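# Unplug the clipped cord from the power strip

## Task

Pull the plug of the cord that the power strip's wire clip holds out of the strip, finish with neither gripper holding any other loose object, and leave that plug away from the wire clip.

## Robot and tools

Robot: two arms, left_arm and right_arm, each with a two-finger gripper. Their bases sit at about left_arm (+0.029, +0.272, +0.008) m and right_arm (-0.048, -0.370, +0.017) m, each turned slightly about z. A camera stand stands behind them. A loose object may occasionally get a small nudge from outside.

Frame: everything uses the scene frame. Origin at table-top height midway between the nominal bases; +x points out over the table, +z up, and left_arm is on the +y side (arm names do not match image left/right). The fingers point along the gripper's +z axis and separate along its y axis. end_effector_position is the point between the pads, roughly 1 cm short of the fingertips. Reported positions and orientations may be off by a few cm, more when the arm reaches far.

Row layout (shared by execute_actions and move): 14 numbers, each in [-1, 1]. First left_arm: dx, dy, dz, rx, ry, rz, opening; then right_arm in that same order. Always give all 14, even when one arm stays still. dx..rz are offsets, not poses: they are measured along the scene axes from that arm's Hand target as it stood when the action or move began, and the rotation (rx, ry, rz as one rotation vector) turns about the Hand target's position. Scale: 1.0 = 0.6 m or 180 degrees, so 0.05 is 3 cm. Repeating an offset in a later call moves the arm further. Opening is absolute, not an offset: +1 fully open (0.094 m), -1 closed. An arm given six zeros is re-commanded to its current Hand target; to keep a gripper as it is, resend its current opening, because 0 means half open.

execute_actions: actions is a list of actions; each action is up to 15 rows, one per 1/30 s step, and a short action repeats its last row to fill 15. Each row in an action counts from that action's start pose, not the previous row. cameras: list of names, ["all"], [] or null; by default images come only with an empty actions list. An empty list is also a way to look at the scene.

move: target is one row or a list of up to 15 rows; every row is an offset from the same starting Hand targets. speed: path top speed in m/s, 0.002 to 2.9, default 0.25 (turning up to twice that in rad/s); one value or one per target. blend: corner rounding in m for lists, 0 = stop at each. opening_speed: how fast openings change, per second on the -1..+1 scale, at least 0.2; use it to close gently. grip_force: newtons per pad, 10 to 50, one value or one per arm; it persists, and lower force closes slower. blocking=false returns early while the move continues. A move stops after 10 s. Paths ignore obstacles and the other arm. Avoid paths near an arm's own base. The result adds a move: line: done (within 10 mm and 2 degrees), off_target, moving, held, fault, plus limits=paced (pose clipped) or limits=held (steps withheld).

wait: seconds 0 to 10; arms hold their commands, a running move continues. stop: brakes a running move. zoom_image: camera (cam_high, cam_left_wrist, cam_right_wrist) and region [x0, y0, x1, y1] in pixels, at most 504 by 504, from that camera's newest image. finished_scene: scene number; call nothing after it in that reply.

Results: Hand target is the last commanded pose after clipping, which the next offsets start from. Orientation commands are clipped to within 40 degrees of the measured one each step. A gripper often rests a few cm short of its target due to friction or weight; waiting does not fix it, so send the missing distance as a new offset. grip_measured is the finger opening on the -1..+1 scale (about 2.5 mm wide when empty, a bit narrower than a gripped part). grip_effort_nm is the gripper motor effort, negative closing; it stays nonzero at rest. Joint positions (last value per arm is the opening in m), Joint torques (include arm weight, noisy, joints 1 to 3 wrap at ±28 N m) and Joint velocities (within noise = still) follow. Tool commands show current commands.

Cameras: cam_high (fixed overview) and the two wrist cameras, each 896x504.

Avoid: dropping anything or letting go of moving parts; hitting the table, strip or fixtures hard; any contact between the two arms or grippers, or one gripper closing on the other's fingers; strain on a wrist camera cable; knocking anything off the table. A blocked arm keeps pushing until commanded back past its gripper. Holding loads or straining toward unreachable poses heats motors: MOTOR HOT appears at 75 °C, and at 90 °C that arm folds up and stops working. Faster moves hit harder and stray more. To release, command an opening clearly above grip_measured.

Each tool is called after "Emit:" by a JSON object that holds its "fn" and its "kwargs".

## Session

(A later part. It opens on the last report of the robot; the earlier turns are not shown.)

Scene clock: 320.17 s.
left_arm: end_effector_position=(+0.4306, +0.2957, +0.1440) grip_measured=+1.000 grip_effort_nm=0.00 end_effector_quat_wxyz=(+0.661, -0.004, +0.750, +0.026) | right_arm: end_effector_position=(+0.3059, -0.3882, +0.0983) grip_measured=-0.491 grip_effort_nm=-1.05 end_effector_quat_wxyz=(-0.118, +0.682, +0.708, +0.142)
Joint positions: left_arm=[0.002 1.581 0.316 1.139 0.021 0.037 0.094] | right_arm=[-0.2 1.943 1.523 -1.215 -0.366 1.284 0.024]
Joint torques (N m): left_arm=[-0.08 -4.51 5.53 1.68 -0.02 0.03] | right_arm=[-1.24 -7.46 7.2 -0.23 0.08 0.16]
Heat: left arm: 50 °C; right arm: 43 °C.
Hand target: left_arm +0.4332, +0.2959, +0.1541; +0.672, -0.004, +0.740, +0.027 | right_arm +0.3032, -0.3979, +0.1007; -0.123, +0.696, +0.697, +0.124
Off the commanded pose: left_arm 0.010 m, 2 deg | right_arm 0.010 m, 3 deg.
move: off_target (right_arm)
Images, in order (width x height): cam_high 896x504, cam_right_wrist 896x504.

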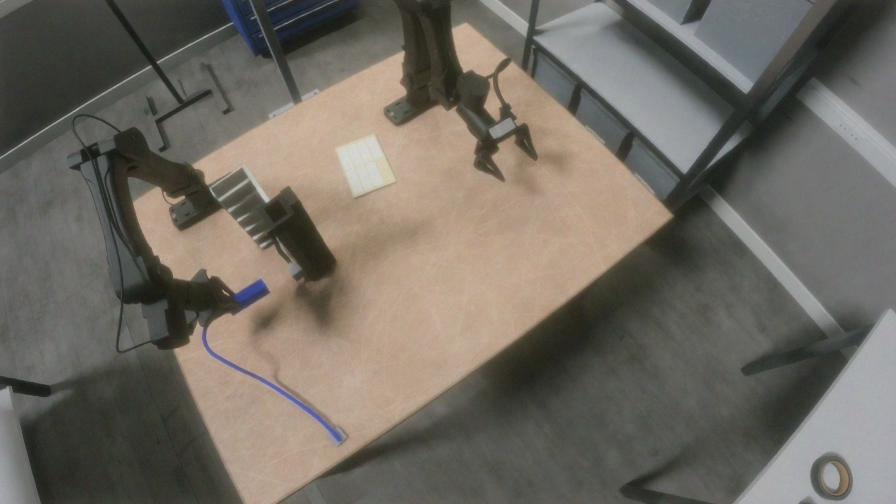

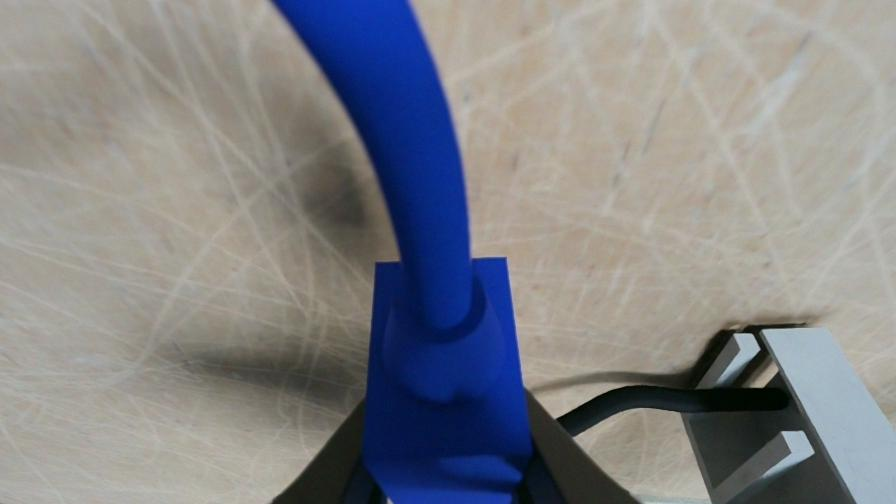

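Emit:
{"fn": "move", "kwargs": {"target": [0,0,0,0,0,0,1,0.05,0.04,-0.11,0,0,0,-0.95], "speed": 0.12, "cameras": ["cam_right_wrist","cam_high"]}}

Emit:
{"fn": "zoom_image", "kwargs": {"camera": "cam_high", "region": [130, 150, 390, 350]}}

Scene clock: 324.83 s.
left_arm: end_effector_position=(+0.4306, +0.2957, +0.1440) grip_measured=+1.000 grip_effort_nm=0.00 end_effector_quat_wxyz=(+0.661, -0.004, +0.750, +0.026) | right_arm: end_effector_position=(+0.3309, -0.3751, +0.0446) grip_measured=-0.491 grip_effort_nm=-1.05 end_effector_quat_wxyz=(-0.124, +0.693, +0.699, +0.126)
Joint positions: left_arm=[0.002 1.581 0.316 1.139 0.021 0.037 0.094] | right_arm=[-0.142 2.09 1.523 -1.069 -0.349 1.37 0.024]
Joint torques (N m): left_arm=[0.12 -4.21 5.14 1.7 0.03 -0.02] | right_arm=[0.43 -8.13 3.48 0.47 -0.18 0.13]
Heat: left arm: 50 °C; right arm: 43 °C.
Hand target: left_arm +0.4332, +0.2959, +0.1541; +0.672, -0.004, +0.740, +0.027 | right_arm +0.3332, -0.3739, +0.0347; -0.123, +0.696, +0.697, +0.124
Off the commanded pose: left_arm 0.010 m, 2 deg | right_arm 0.010 m, 0 deg.
move: done
Images, in order (width x height): cam_high 896x504, cam_right_wrist 896x504.

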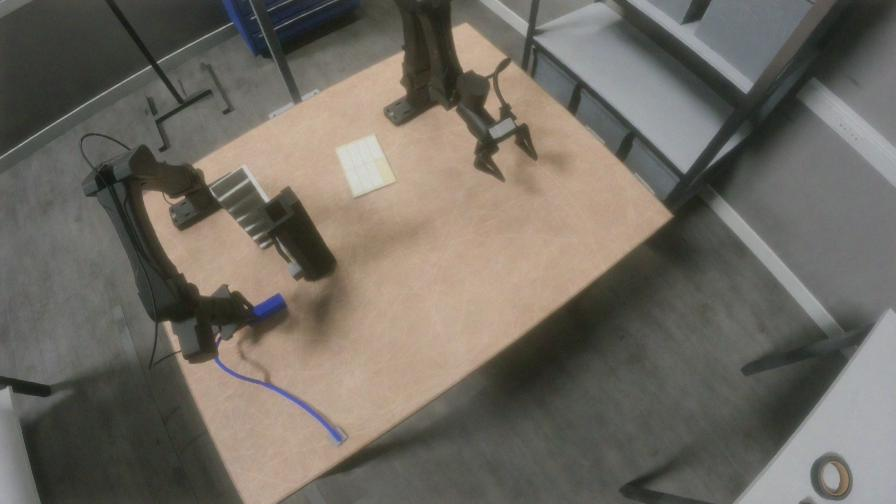

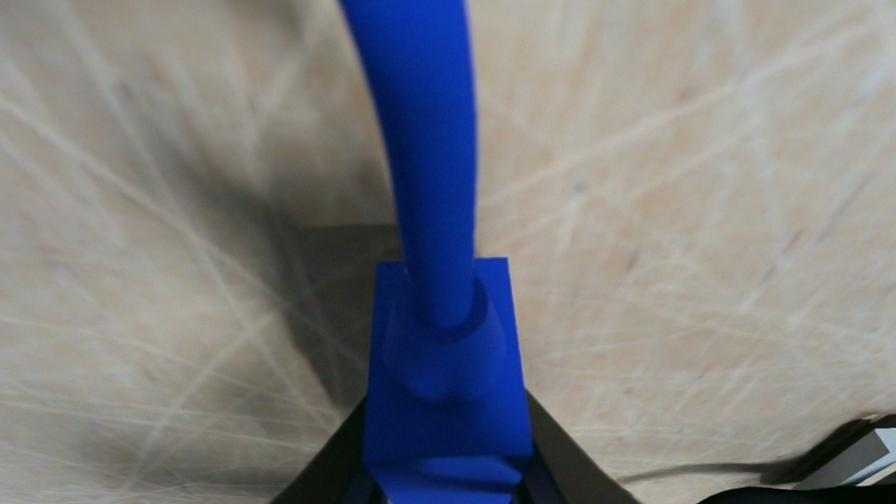

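Scaled by 1.938 from the camera's 896x504 image, which has a finer 1280x720 frame.

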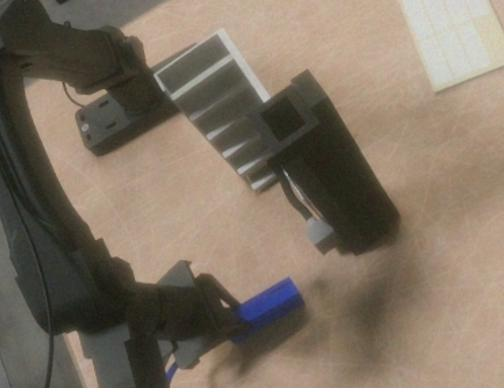

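Emit:
{"fn": "move", "kwargs": {"target": [0,0,0,0,0,0,1,0,0,-0.022,0,0,0,-0.95], "speed": 0.05, "cameras": ["cam_right_wrist"]}}

Scene clock: 327.53 s.
left_arm: end_effector_position=(+0.4306, +0.2957, +0.1440) grip_measured=+1.000 grip_effort_nm=0.00 end_effector_quat_wxyz=(+0.661, -0.004, +0.750, +0.026) | right_arm: end_effector_position=(+0.3302, -0.3751, +0.0415) grip_measured=-0.491 grip_effort_nm=-1.05 end_effector_quat_wxyz=(-0.125, +0.694, +0.697, +0.129)
Joint positions: left_arm=[0.002 1.581 0.316 1.139 0.021 0.037 0.094] | right_arm=[-0.145 2.09 1.509 -1.053 -0.355 1.371 0.024]
Joint torques (N m): left_arm=[-0.01 -4.56 5.24 1.75 -0.02 0.01] | right_arm=[0.62 -6.83 2.55 0.74 -0.11 0.11]
Heat: left arm: 50 °C; right arm: 43 °C.
Hand target: left_arm +0.4332, +0.2959, +0.1541; +0.672, -0.004, +0.740, +0.027 | right_arm +0.3332, -0.3739, +0.0214; -0.123, +0.696, +0.697, +0.124
Off the commanded pose: left_arm 0.010 m, 2 deg | right_arm 0.020 m, 1 deg.
move: off_target (right_arm)
Images, in order (width x height): cam_right_wrist 896x504.

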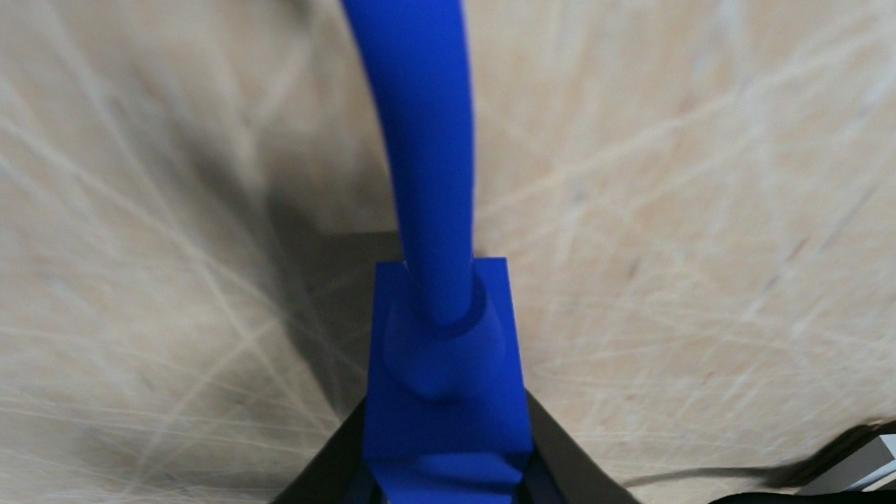

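Emit:
{"fn": "move", "kwargs": {"target": [0,0,0,0,0,0,1,0,-0.01,0,0.06,0,0,-0.95], "speed": 0.08, "cameras": ["cam_right_wrist","cam_high"]}}

Emit:
{"fn": "zoom_image", "kwargs": {"camera": "cam_high", "region": [180, 260, 320, 370]}}

Scene clock: 332.57 s.
left_arm: end_effector_position=(+0.4306, +0.2957, +0.1440) grip_measured=+1.000 grip_effort_nm=0.00 end_effector_quat_wxyz=(+0.661, -0.004, +0.750, +0.026) | right_arm: end_effector_position=(+0.3285, -0.3791, +0.0353) grip_measured=-0.491 grip_effort_nm=-1.05 end_effector_quat_wxyz=(-0.184, +0.683, +0.681, +0.191)
Joint positions: left_arm=[0.002 1.581 0.316 1.139 0.021 0.037 0.094] | right_arm=[-0.228 2.155 1.524 -1.084 -0.518 1.269 0.024]
Joint torques (N m): left_arm=[0.18 -4.52 5.19 1.69 0 -0.05] | right_arm=[0.12 -6.27 5.12 0.28 -0.28 -0.06]
Heat: left arm: 50 °C; right arm: 43 °C.
Hand target: left_arm +0.4332, +0.2959, +0.1541; +0.672, -0.004, +0.740, +0.027 | right_arm +0.3331, -0.3799, +0.0213; -0.188, +0.681, +0.682, +0.189
Off the commanded pose: left_arm 0.010 m, 2 deg | right_arm 0.015 m, 1 deg.
move: off_target (right_arm)
Images, in order (width x height): cam_high 896x504, cam_right_wrist 896x504.

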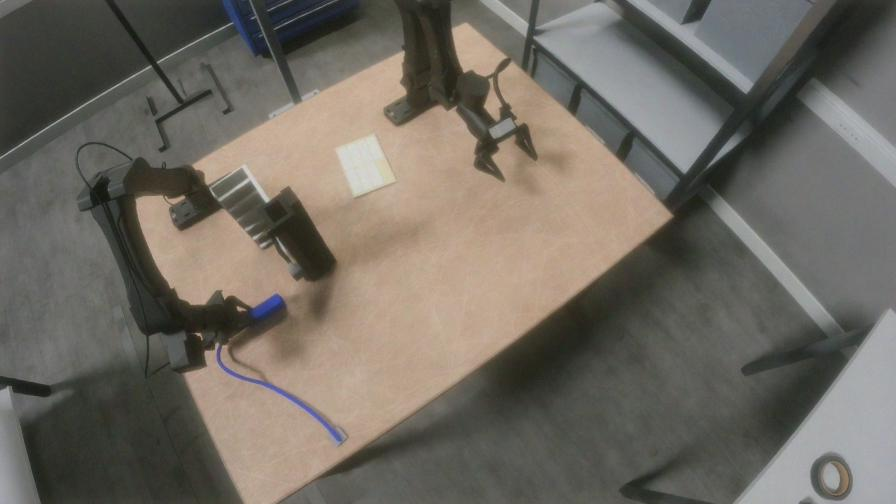

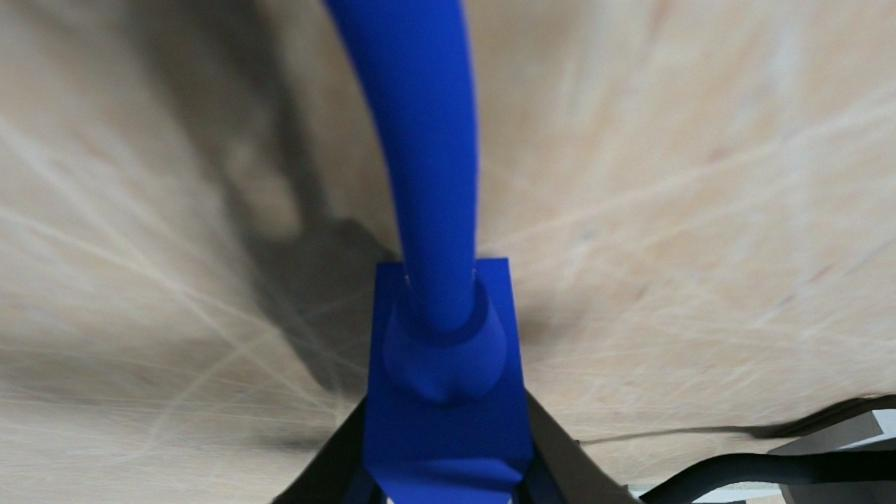

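Scaled by 3.600 from the camera's 896x504 image, which has a finer 1280x720 frame.

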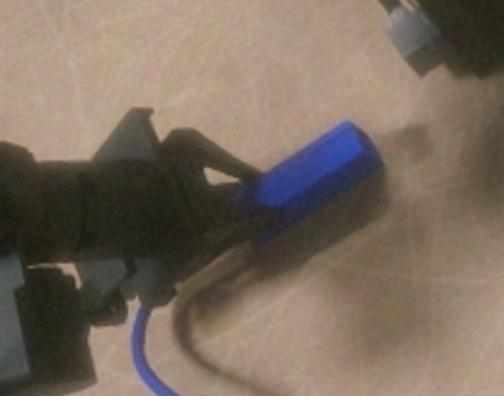

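Emit:
{"fn": "move", "kwargs": {"target": [0,0,0,0,0,0,1,0,0,-0.025,-0.045,0,0,-0.95], "speed": 0.06, "cameras": ["cam_right_wrist","cam_high"]}}

Emit:
{"fn": "zoom_image", "kwargs": {"camera": "cam_high", "region": [180, 260, 320, 370]}}

Scene clock: 337.00 s.
left_arm: end_effector_position=(+0.4306, +0.2957, +0.1440) grip_measured=+1.000 grip_effort_nm=0.00 end_effector_quat_wxyz=(+0.661, -0.004, +0.750, +0.026) | right_arm: end_effector_position=(+0.3290, -0.3786, +0.0332) grip_measured=-0.491 grip_effort_nm=-1.05 end_effector_quat_wxyz=(-0.167, +0.691, +0.684, +0.163)
Joint positions: left_arm=[0.002 1.581 0.316 1.139 0.021 0.037 0.094] | right_arm=[-0.2 2.145 1.524 -1.073 -0.456 1.315 0.024]
Joint torques (N m): left_arm=[0.02 -4.62 5.38 1.67 -0.01 -0.03] | right_arm=[2.14 -7.73 1.35 1.02 0.42 0.21]
Heat: left arm: 51 °C; right arm: 43 °C.
Hand target: left_arm +0.4332, +0.2959, +0.1541; +0.672, -0.004, +0.740, +0.027 | right_arm +0.3331, -0.3799, +0.0064; -0.140, +0.693, +0.694, +0.140
Off the commanded pose: left_arm 0.010 m, 2 deg | right_arm 0.027 m, 4 deg.
move: off_target (right_arm)
Images, in order (width x height): cam_high 896x504, cam_right_wrist 896x504.

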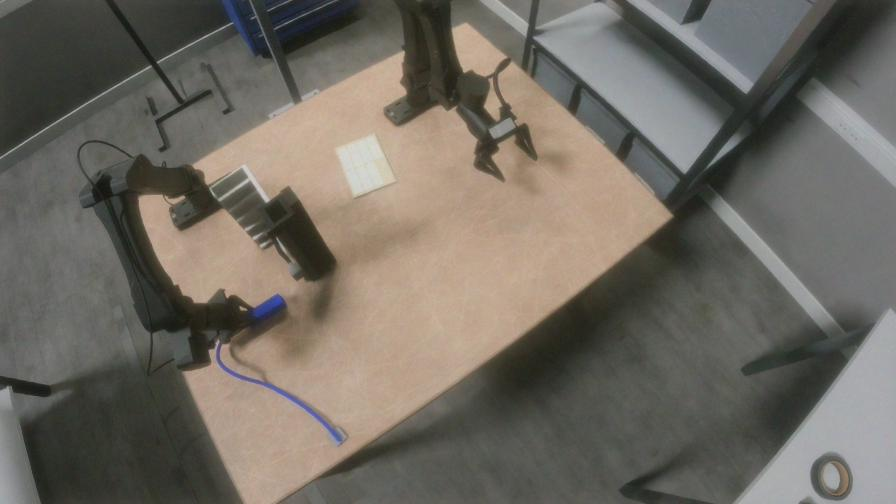

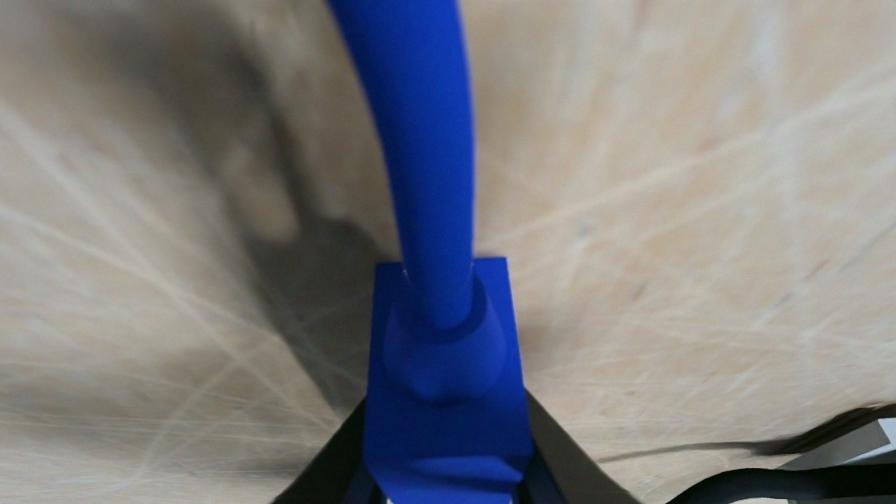

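Scaled by 3.600 from the camera's 896x504 image, which has a finer 1280x720 frame.

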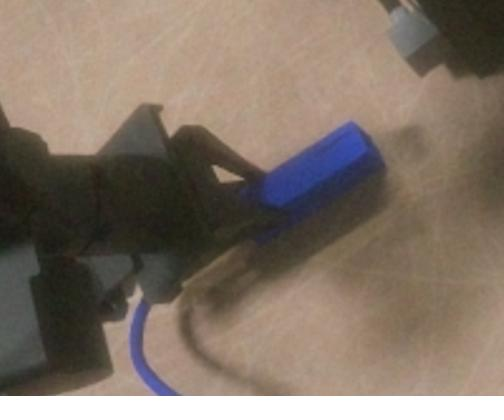

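Emit:
{"fn": "move", "kwargs": {"target": [0,0,0,0,0,0,1,0,0,0.0,0.08,0,0,-0.95], "speed": 0.08, "cameras": ["cam_right_wrist","cam_high"]}}

Emit:
{"fn": "zoom_image", "kwargs": {"camera": "cam_high", "region": [180, 260, 320, 370]}}

Scene clock: 343.93 s.
left_arm: end_effector_position=(+0.4306, +0.2957, +0.1440) grip_measured=+1.000 grip_effort_nm=0.00 end_effector_quat_wxyz=(+0.661, -0.004, +0.750, +0.026) | right_arm: end_effector_position=(+0.3284, -0.3823, +0.0360) grip_measured=-0.491 grip_effort_nm=-1.05 end_effector_quat_wxyz=(-0.222, +0.675, +0.663, +0.235)
Joint positions: left_arm=[0.002 1.581 0.316 1.139 0.021 0.037 0.094] | right_arm=[-0.282 2.205 1.553 -1.133 -0.628 1.197 0.024]
Joint torques (N m): left_arm=[0.03 -4.38 5.46 1.72 0.02 -0.01] | right_arm=[1.16 -4.71 3.73 0.56 -0.19 -0.09]
Heat: left arm: 51 °C; right arm: 42 °C.
Hand target: left_arm +0.4332, +0.2959, +0.1541; +0.672, -0.004, +0.740, +0.027 | right_arm +0.3332, -0.3800, +0.0064; -0.225, +0.670, +0.671, +0.226
Off the commanded pose: left_arm 0.010 m, 2 deg | right_arm 0.030 m, 2 deg.
move: off_target (right_arm)
Images, in order (width x height): cam_high 896x504, cam_right_wrist 896x504.

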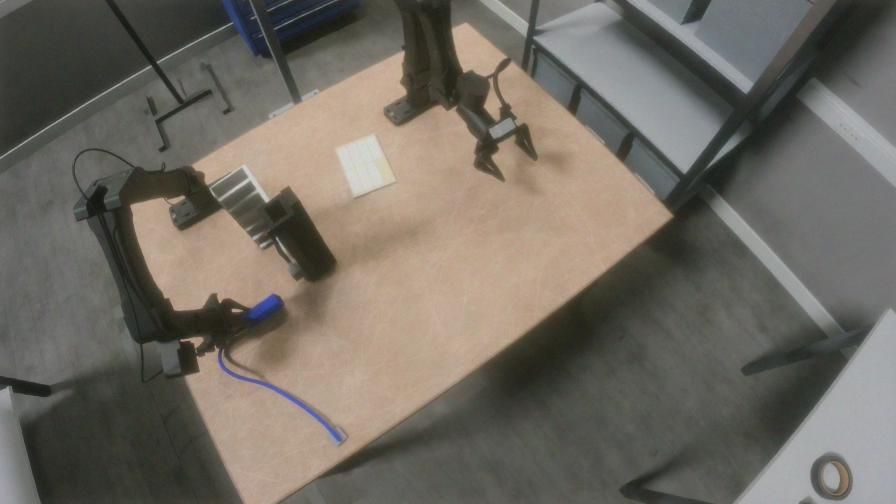

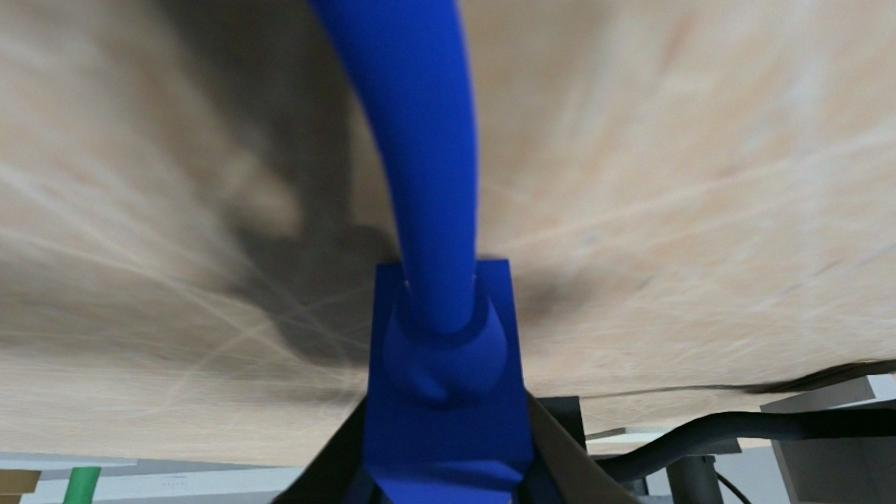

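Scaled by 3.600 from the camera's 896x504 image, which has a finer 1280x720 frame.

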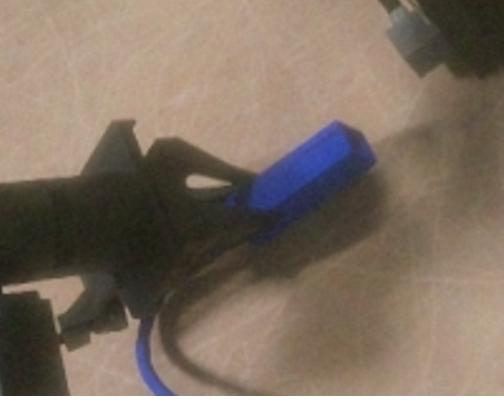

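Emit:
{"fn": "move", "kwargs": {"target": [[0,0,0,0,0,0,1,0,0,0.05,-0.108,0,0,-0.95],[0,0,0,0,0,0,1,0,0,0.035,-0.108,0,0,-0.95]], "speed": 0.08, "cameras": ["cam_right_wrist","cam_high"]}}

Emit:
{"fn": "zoom_image", "kwargs": {"camera": "cam_high", "region": [180, 260, 320, 370]}}

Scene clock: 351.47 s.
left_arm: end_effector_position=(+0.4306, +0.2957, +0.1440) grip_measured=+1.000 grip_effort_nm=0.00 end_effector_quat_wxyz=(+0.661, -0.004, +0.750, +0.026) | right_arm: end_effector_position=(+0.3295, -0.3774, +0.0360) grip_measured=-0.491 grip_effort_nm=-1.05 end_effector_quat_wxyz=(-0.136, +0.697, +0.693, +0.121)
Joint positions: left_arm=[0.002 1.581 0.316 1.139 0.021 0.037 0.094] | right_arm=[-0.151 2.121 1.532 -1.075 -0.354 1.371 0.024]
Joint torques (N m): left_arm=[-0.2 -4.3 5.24 1.73 -0.03 0.01] | right_arm=[1.32 -10.17 2.22 0.71 0.29 0.18]
Heat: left arm: 51 °C; right arm: 42 °C.
Hand target: left_arm +0.4332, +0.2959, +0.1541; +0.672, -0.004, +0.740, +0.027 | right_arm +0.3332, -0.3799, +0.0274; -0.109, +0.698, +0.699, +0.109
Off the commanded pose: left_arm 0.010 m, 2 deg | right_arm 0.010 m, 3 deg.
move: off_target (right_arm)
Images, in order (width x height): cam_high 896x504, cam_right_wrist 896x504.

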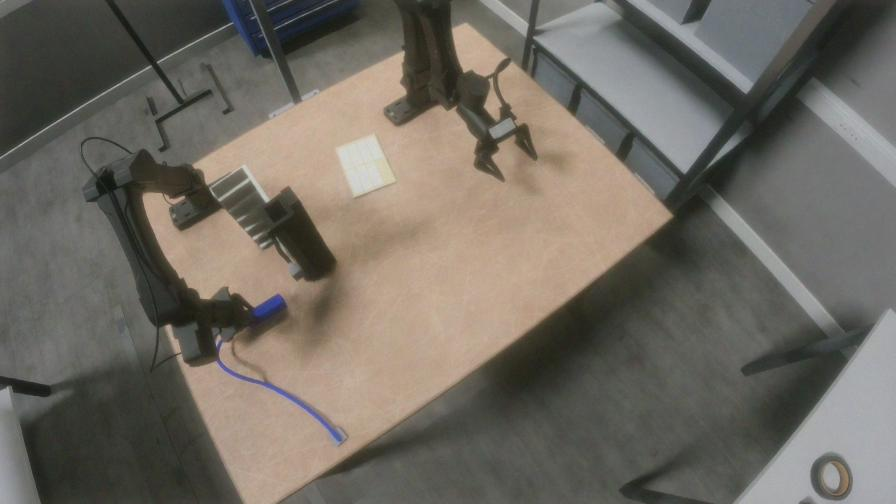

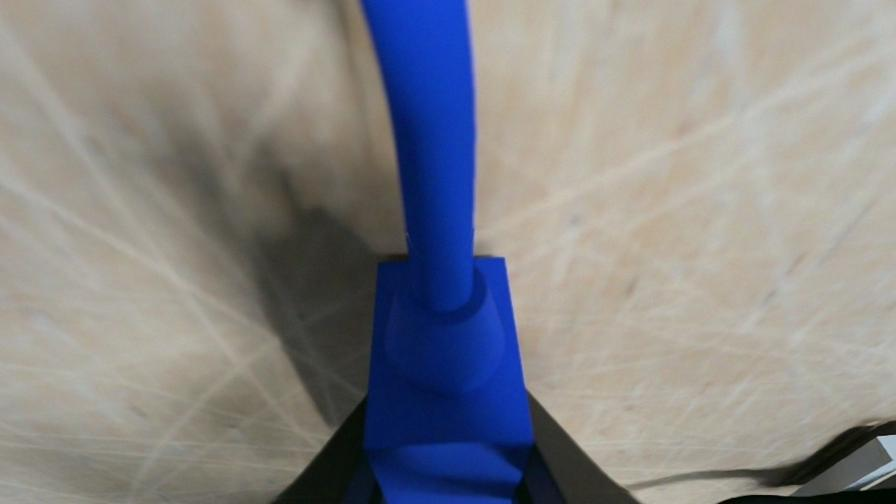

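Scaled by 3.600 from the camera's 896x504 image, which has a finer 1280x720 frame.

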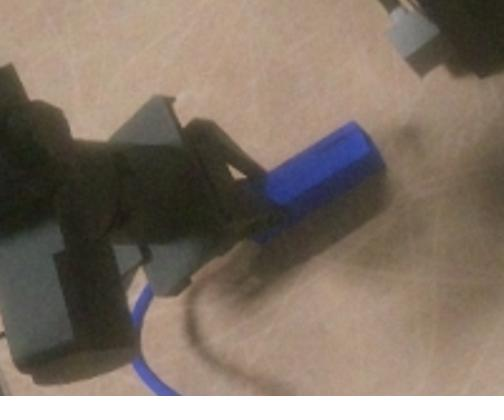

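Emit:
{"fn": "move", "kwargs": {"target": [[0,0,0,0,0,0,1,0,0.0,0.0,0,0,0,0],[0,0,0,0,0,0,1,0,-0.04,0.2,0,0,0,0]], "speed": 0.15, "opening_speed": 0.5, "cameras": ["cam_right_wrist","cam_high"]}}

Emit:
{"fn": "zoom_image", "kwargs": {"camera": "cam_high", "region": [180, 180, 380, 370]}}

Scene clock: 358.50 s.
left_arm: end_effector_position=(+0.4306, +0.2957, +0.1440) grip_measured=+1.000 grip_effort_nm=0.00 end_effector_quat_wxyz=(+0.661, -0.004, +0.750, +0.026) | right_arm: end_effector_position=(+0.3289, -0.3991, +0.1295) grip_measured=-0.003 grip_effort_nm=0.14 end_effector_quat_wxyz=(-0.132, +0.700, +0.695, +0.099)
Joint positions: left_arm=[0.002 1.581 0.316 1.139 0.021 0.037 0.094] | right_arm=[-0.187 2.094 1.875 -1.474 -0.309 1.332 0.047]
Joint torques (N m): left_arm=[0.23 -4.42 5.19 1.7 -0.02 0.01] | right_arm=[-0.4 -12.29 6.87 -0.01 -0.09 -0.07]
Heat: left arm: 51 °C; right arm: 42 °C.
Hand target: left_arm +0.4332, +0.2959, +0.1541; +0.672, -0.004, +0.740, +0.027 | right_arm +0.3331, -0.4039, +0.1474; -0.109, +0.698, +0.699, +0.109
Off the commanded pose: left_arm 0.010 m, 2 deg | right_arm 0.019 m, 3 deg.
move: off_target (right_arm)
Images, in order (width x height): cam_high 896x504, cam_right_wrist 896x504.

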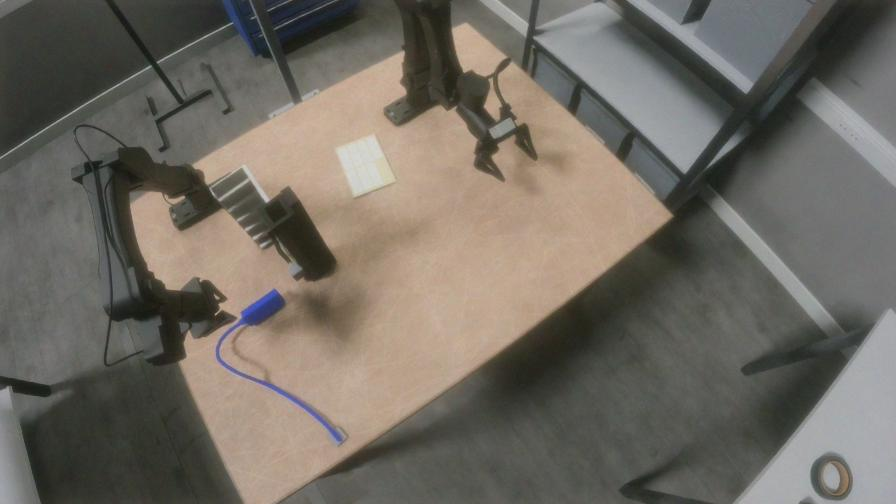

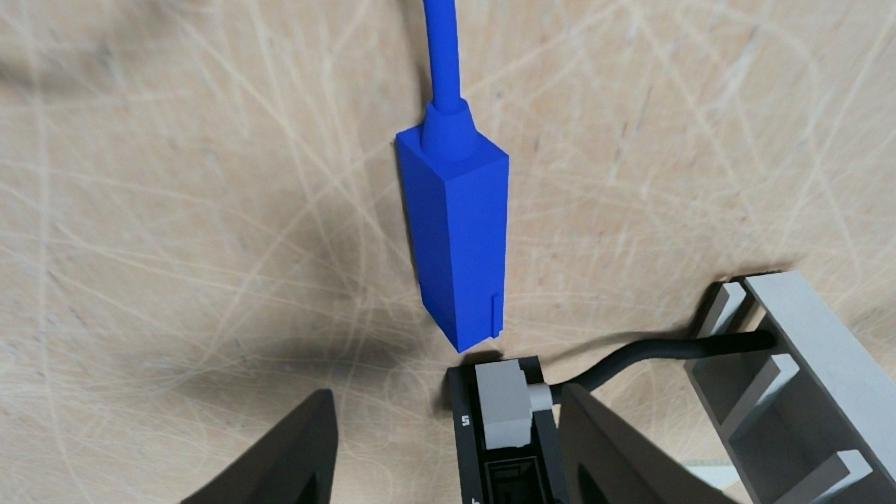

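Scaled by 2.520 from the camera's 896x504 image, which has a finer 1280x720 frame.

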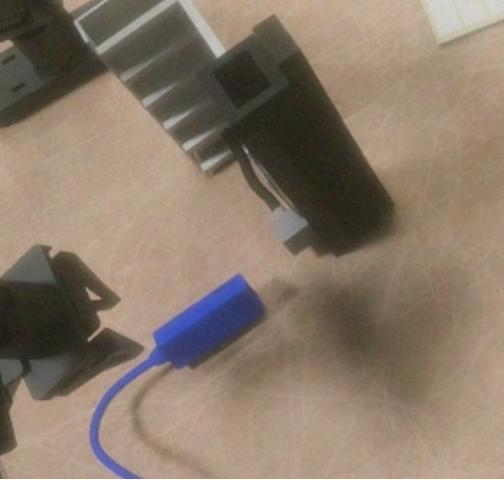

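Success in practice.

Emit:
{"fn": "finished_scene", "kwargs": {"scene": 1}}

The scene is finished: the task was done.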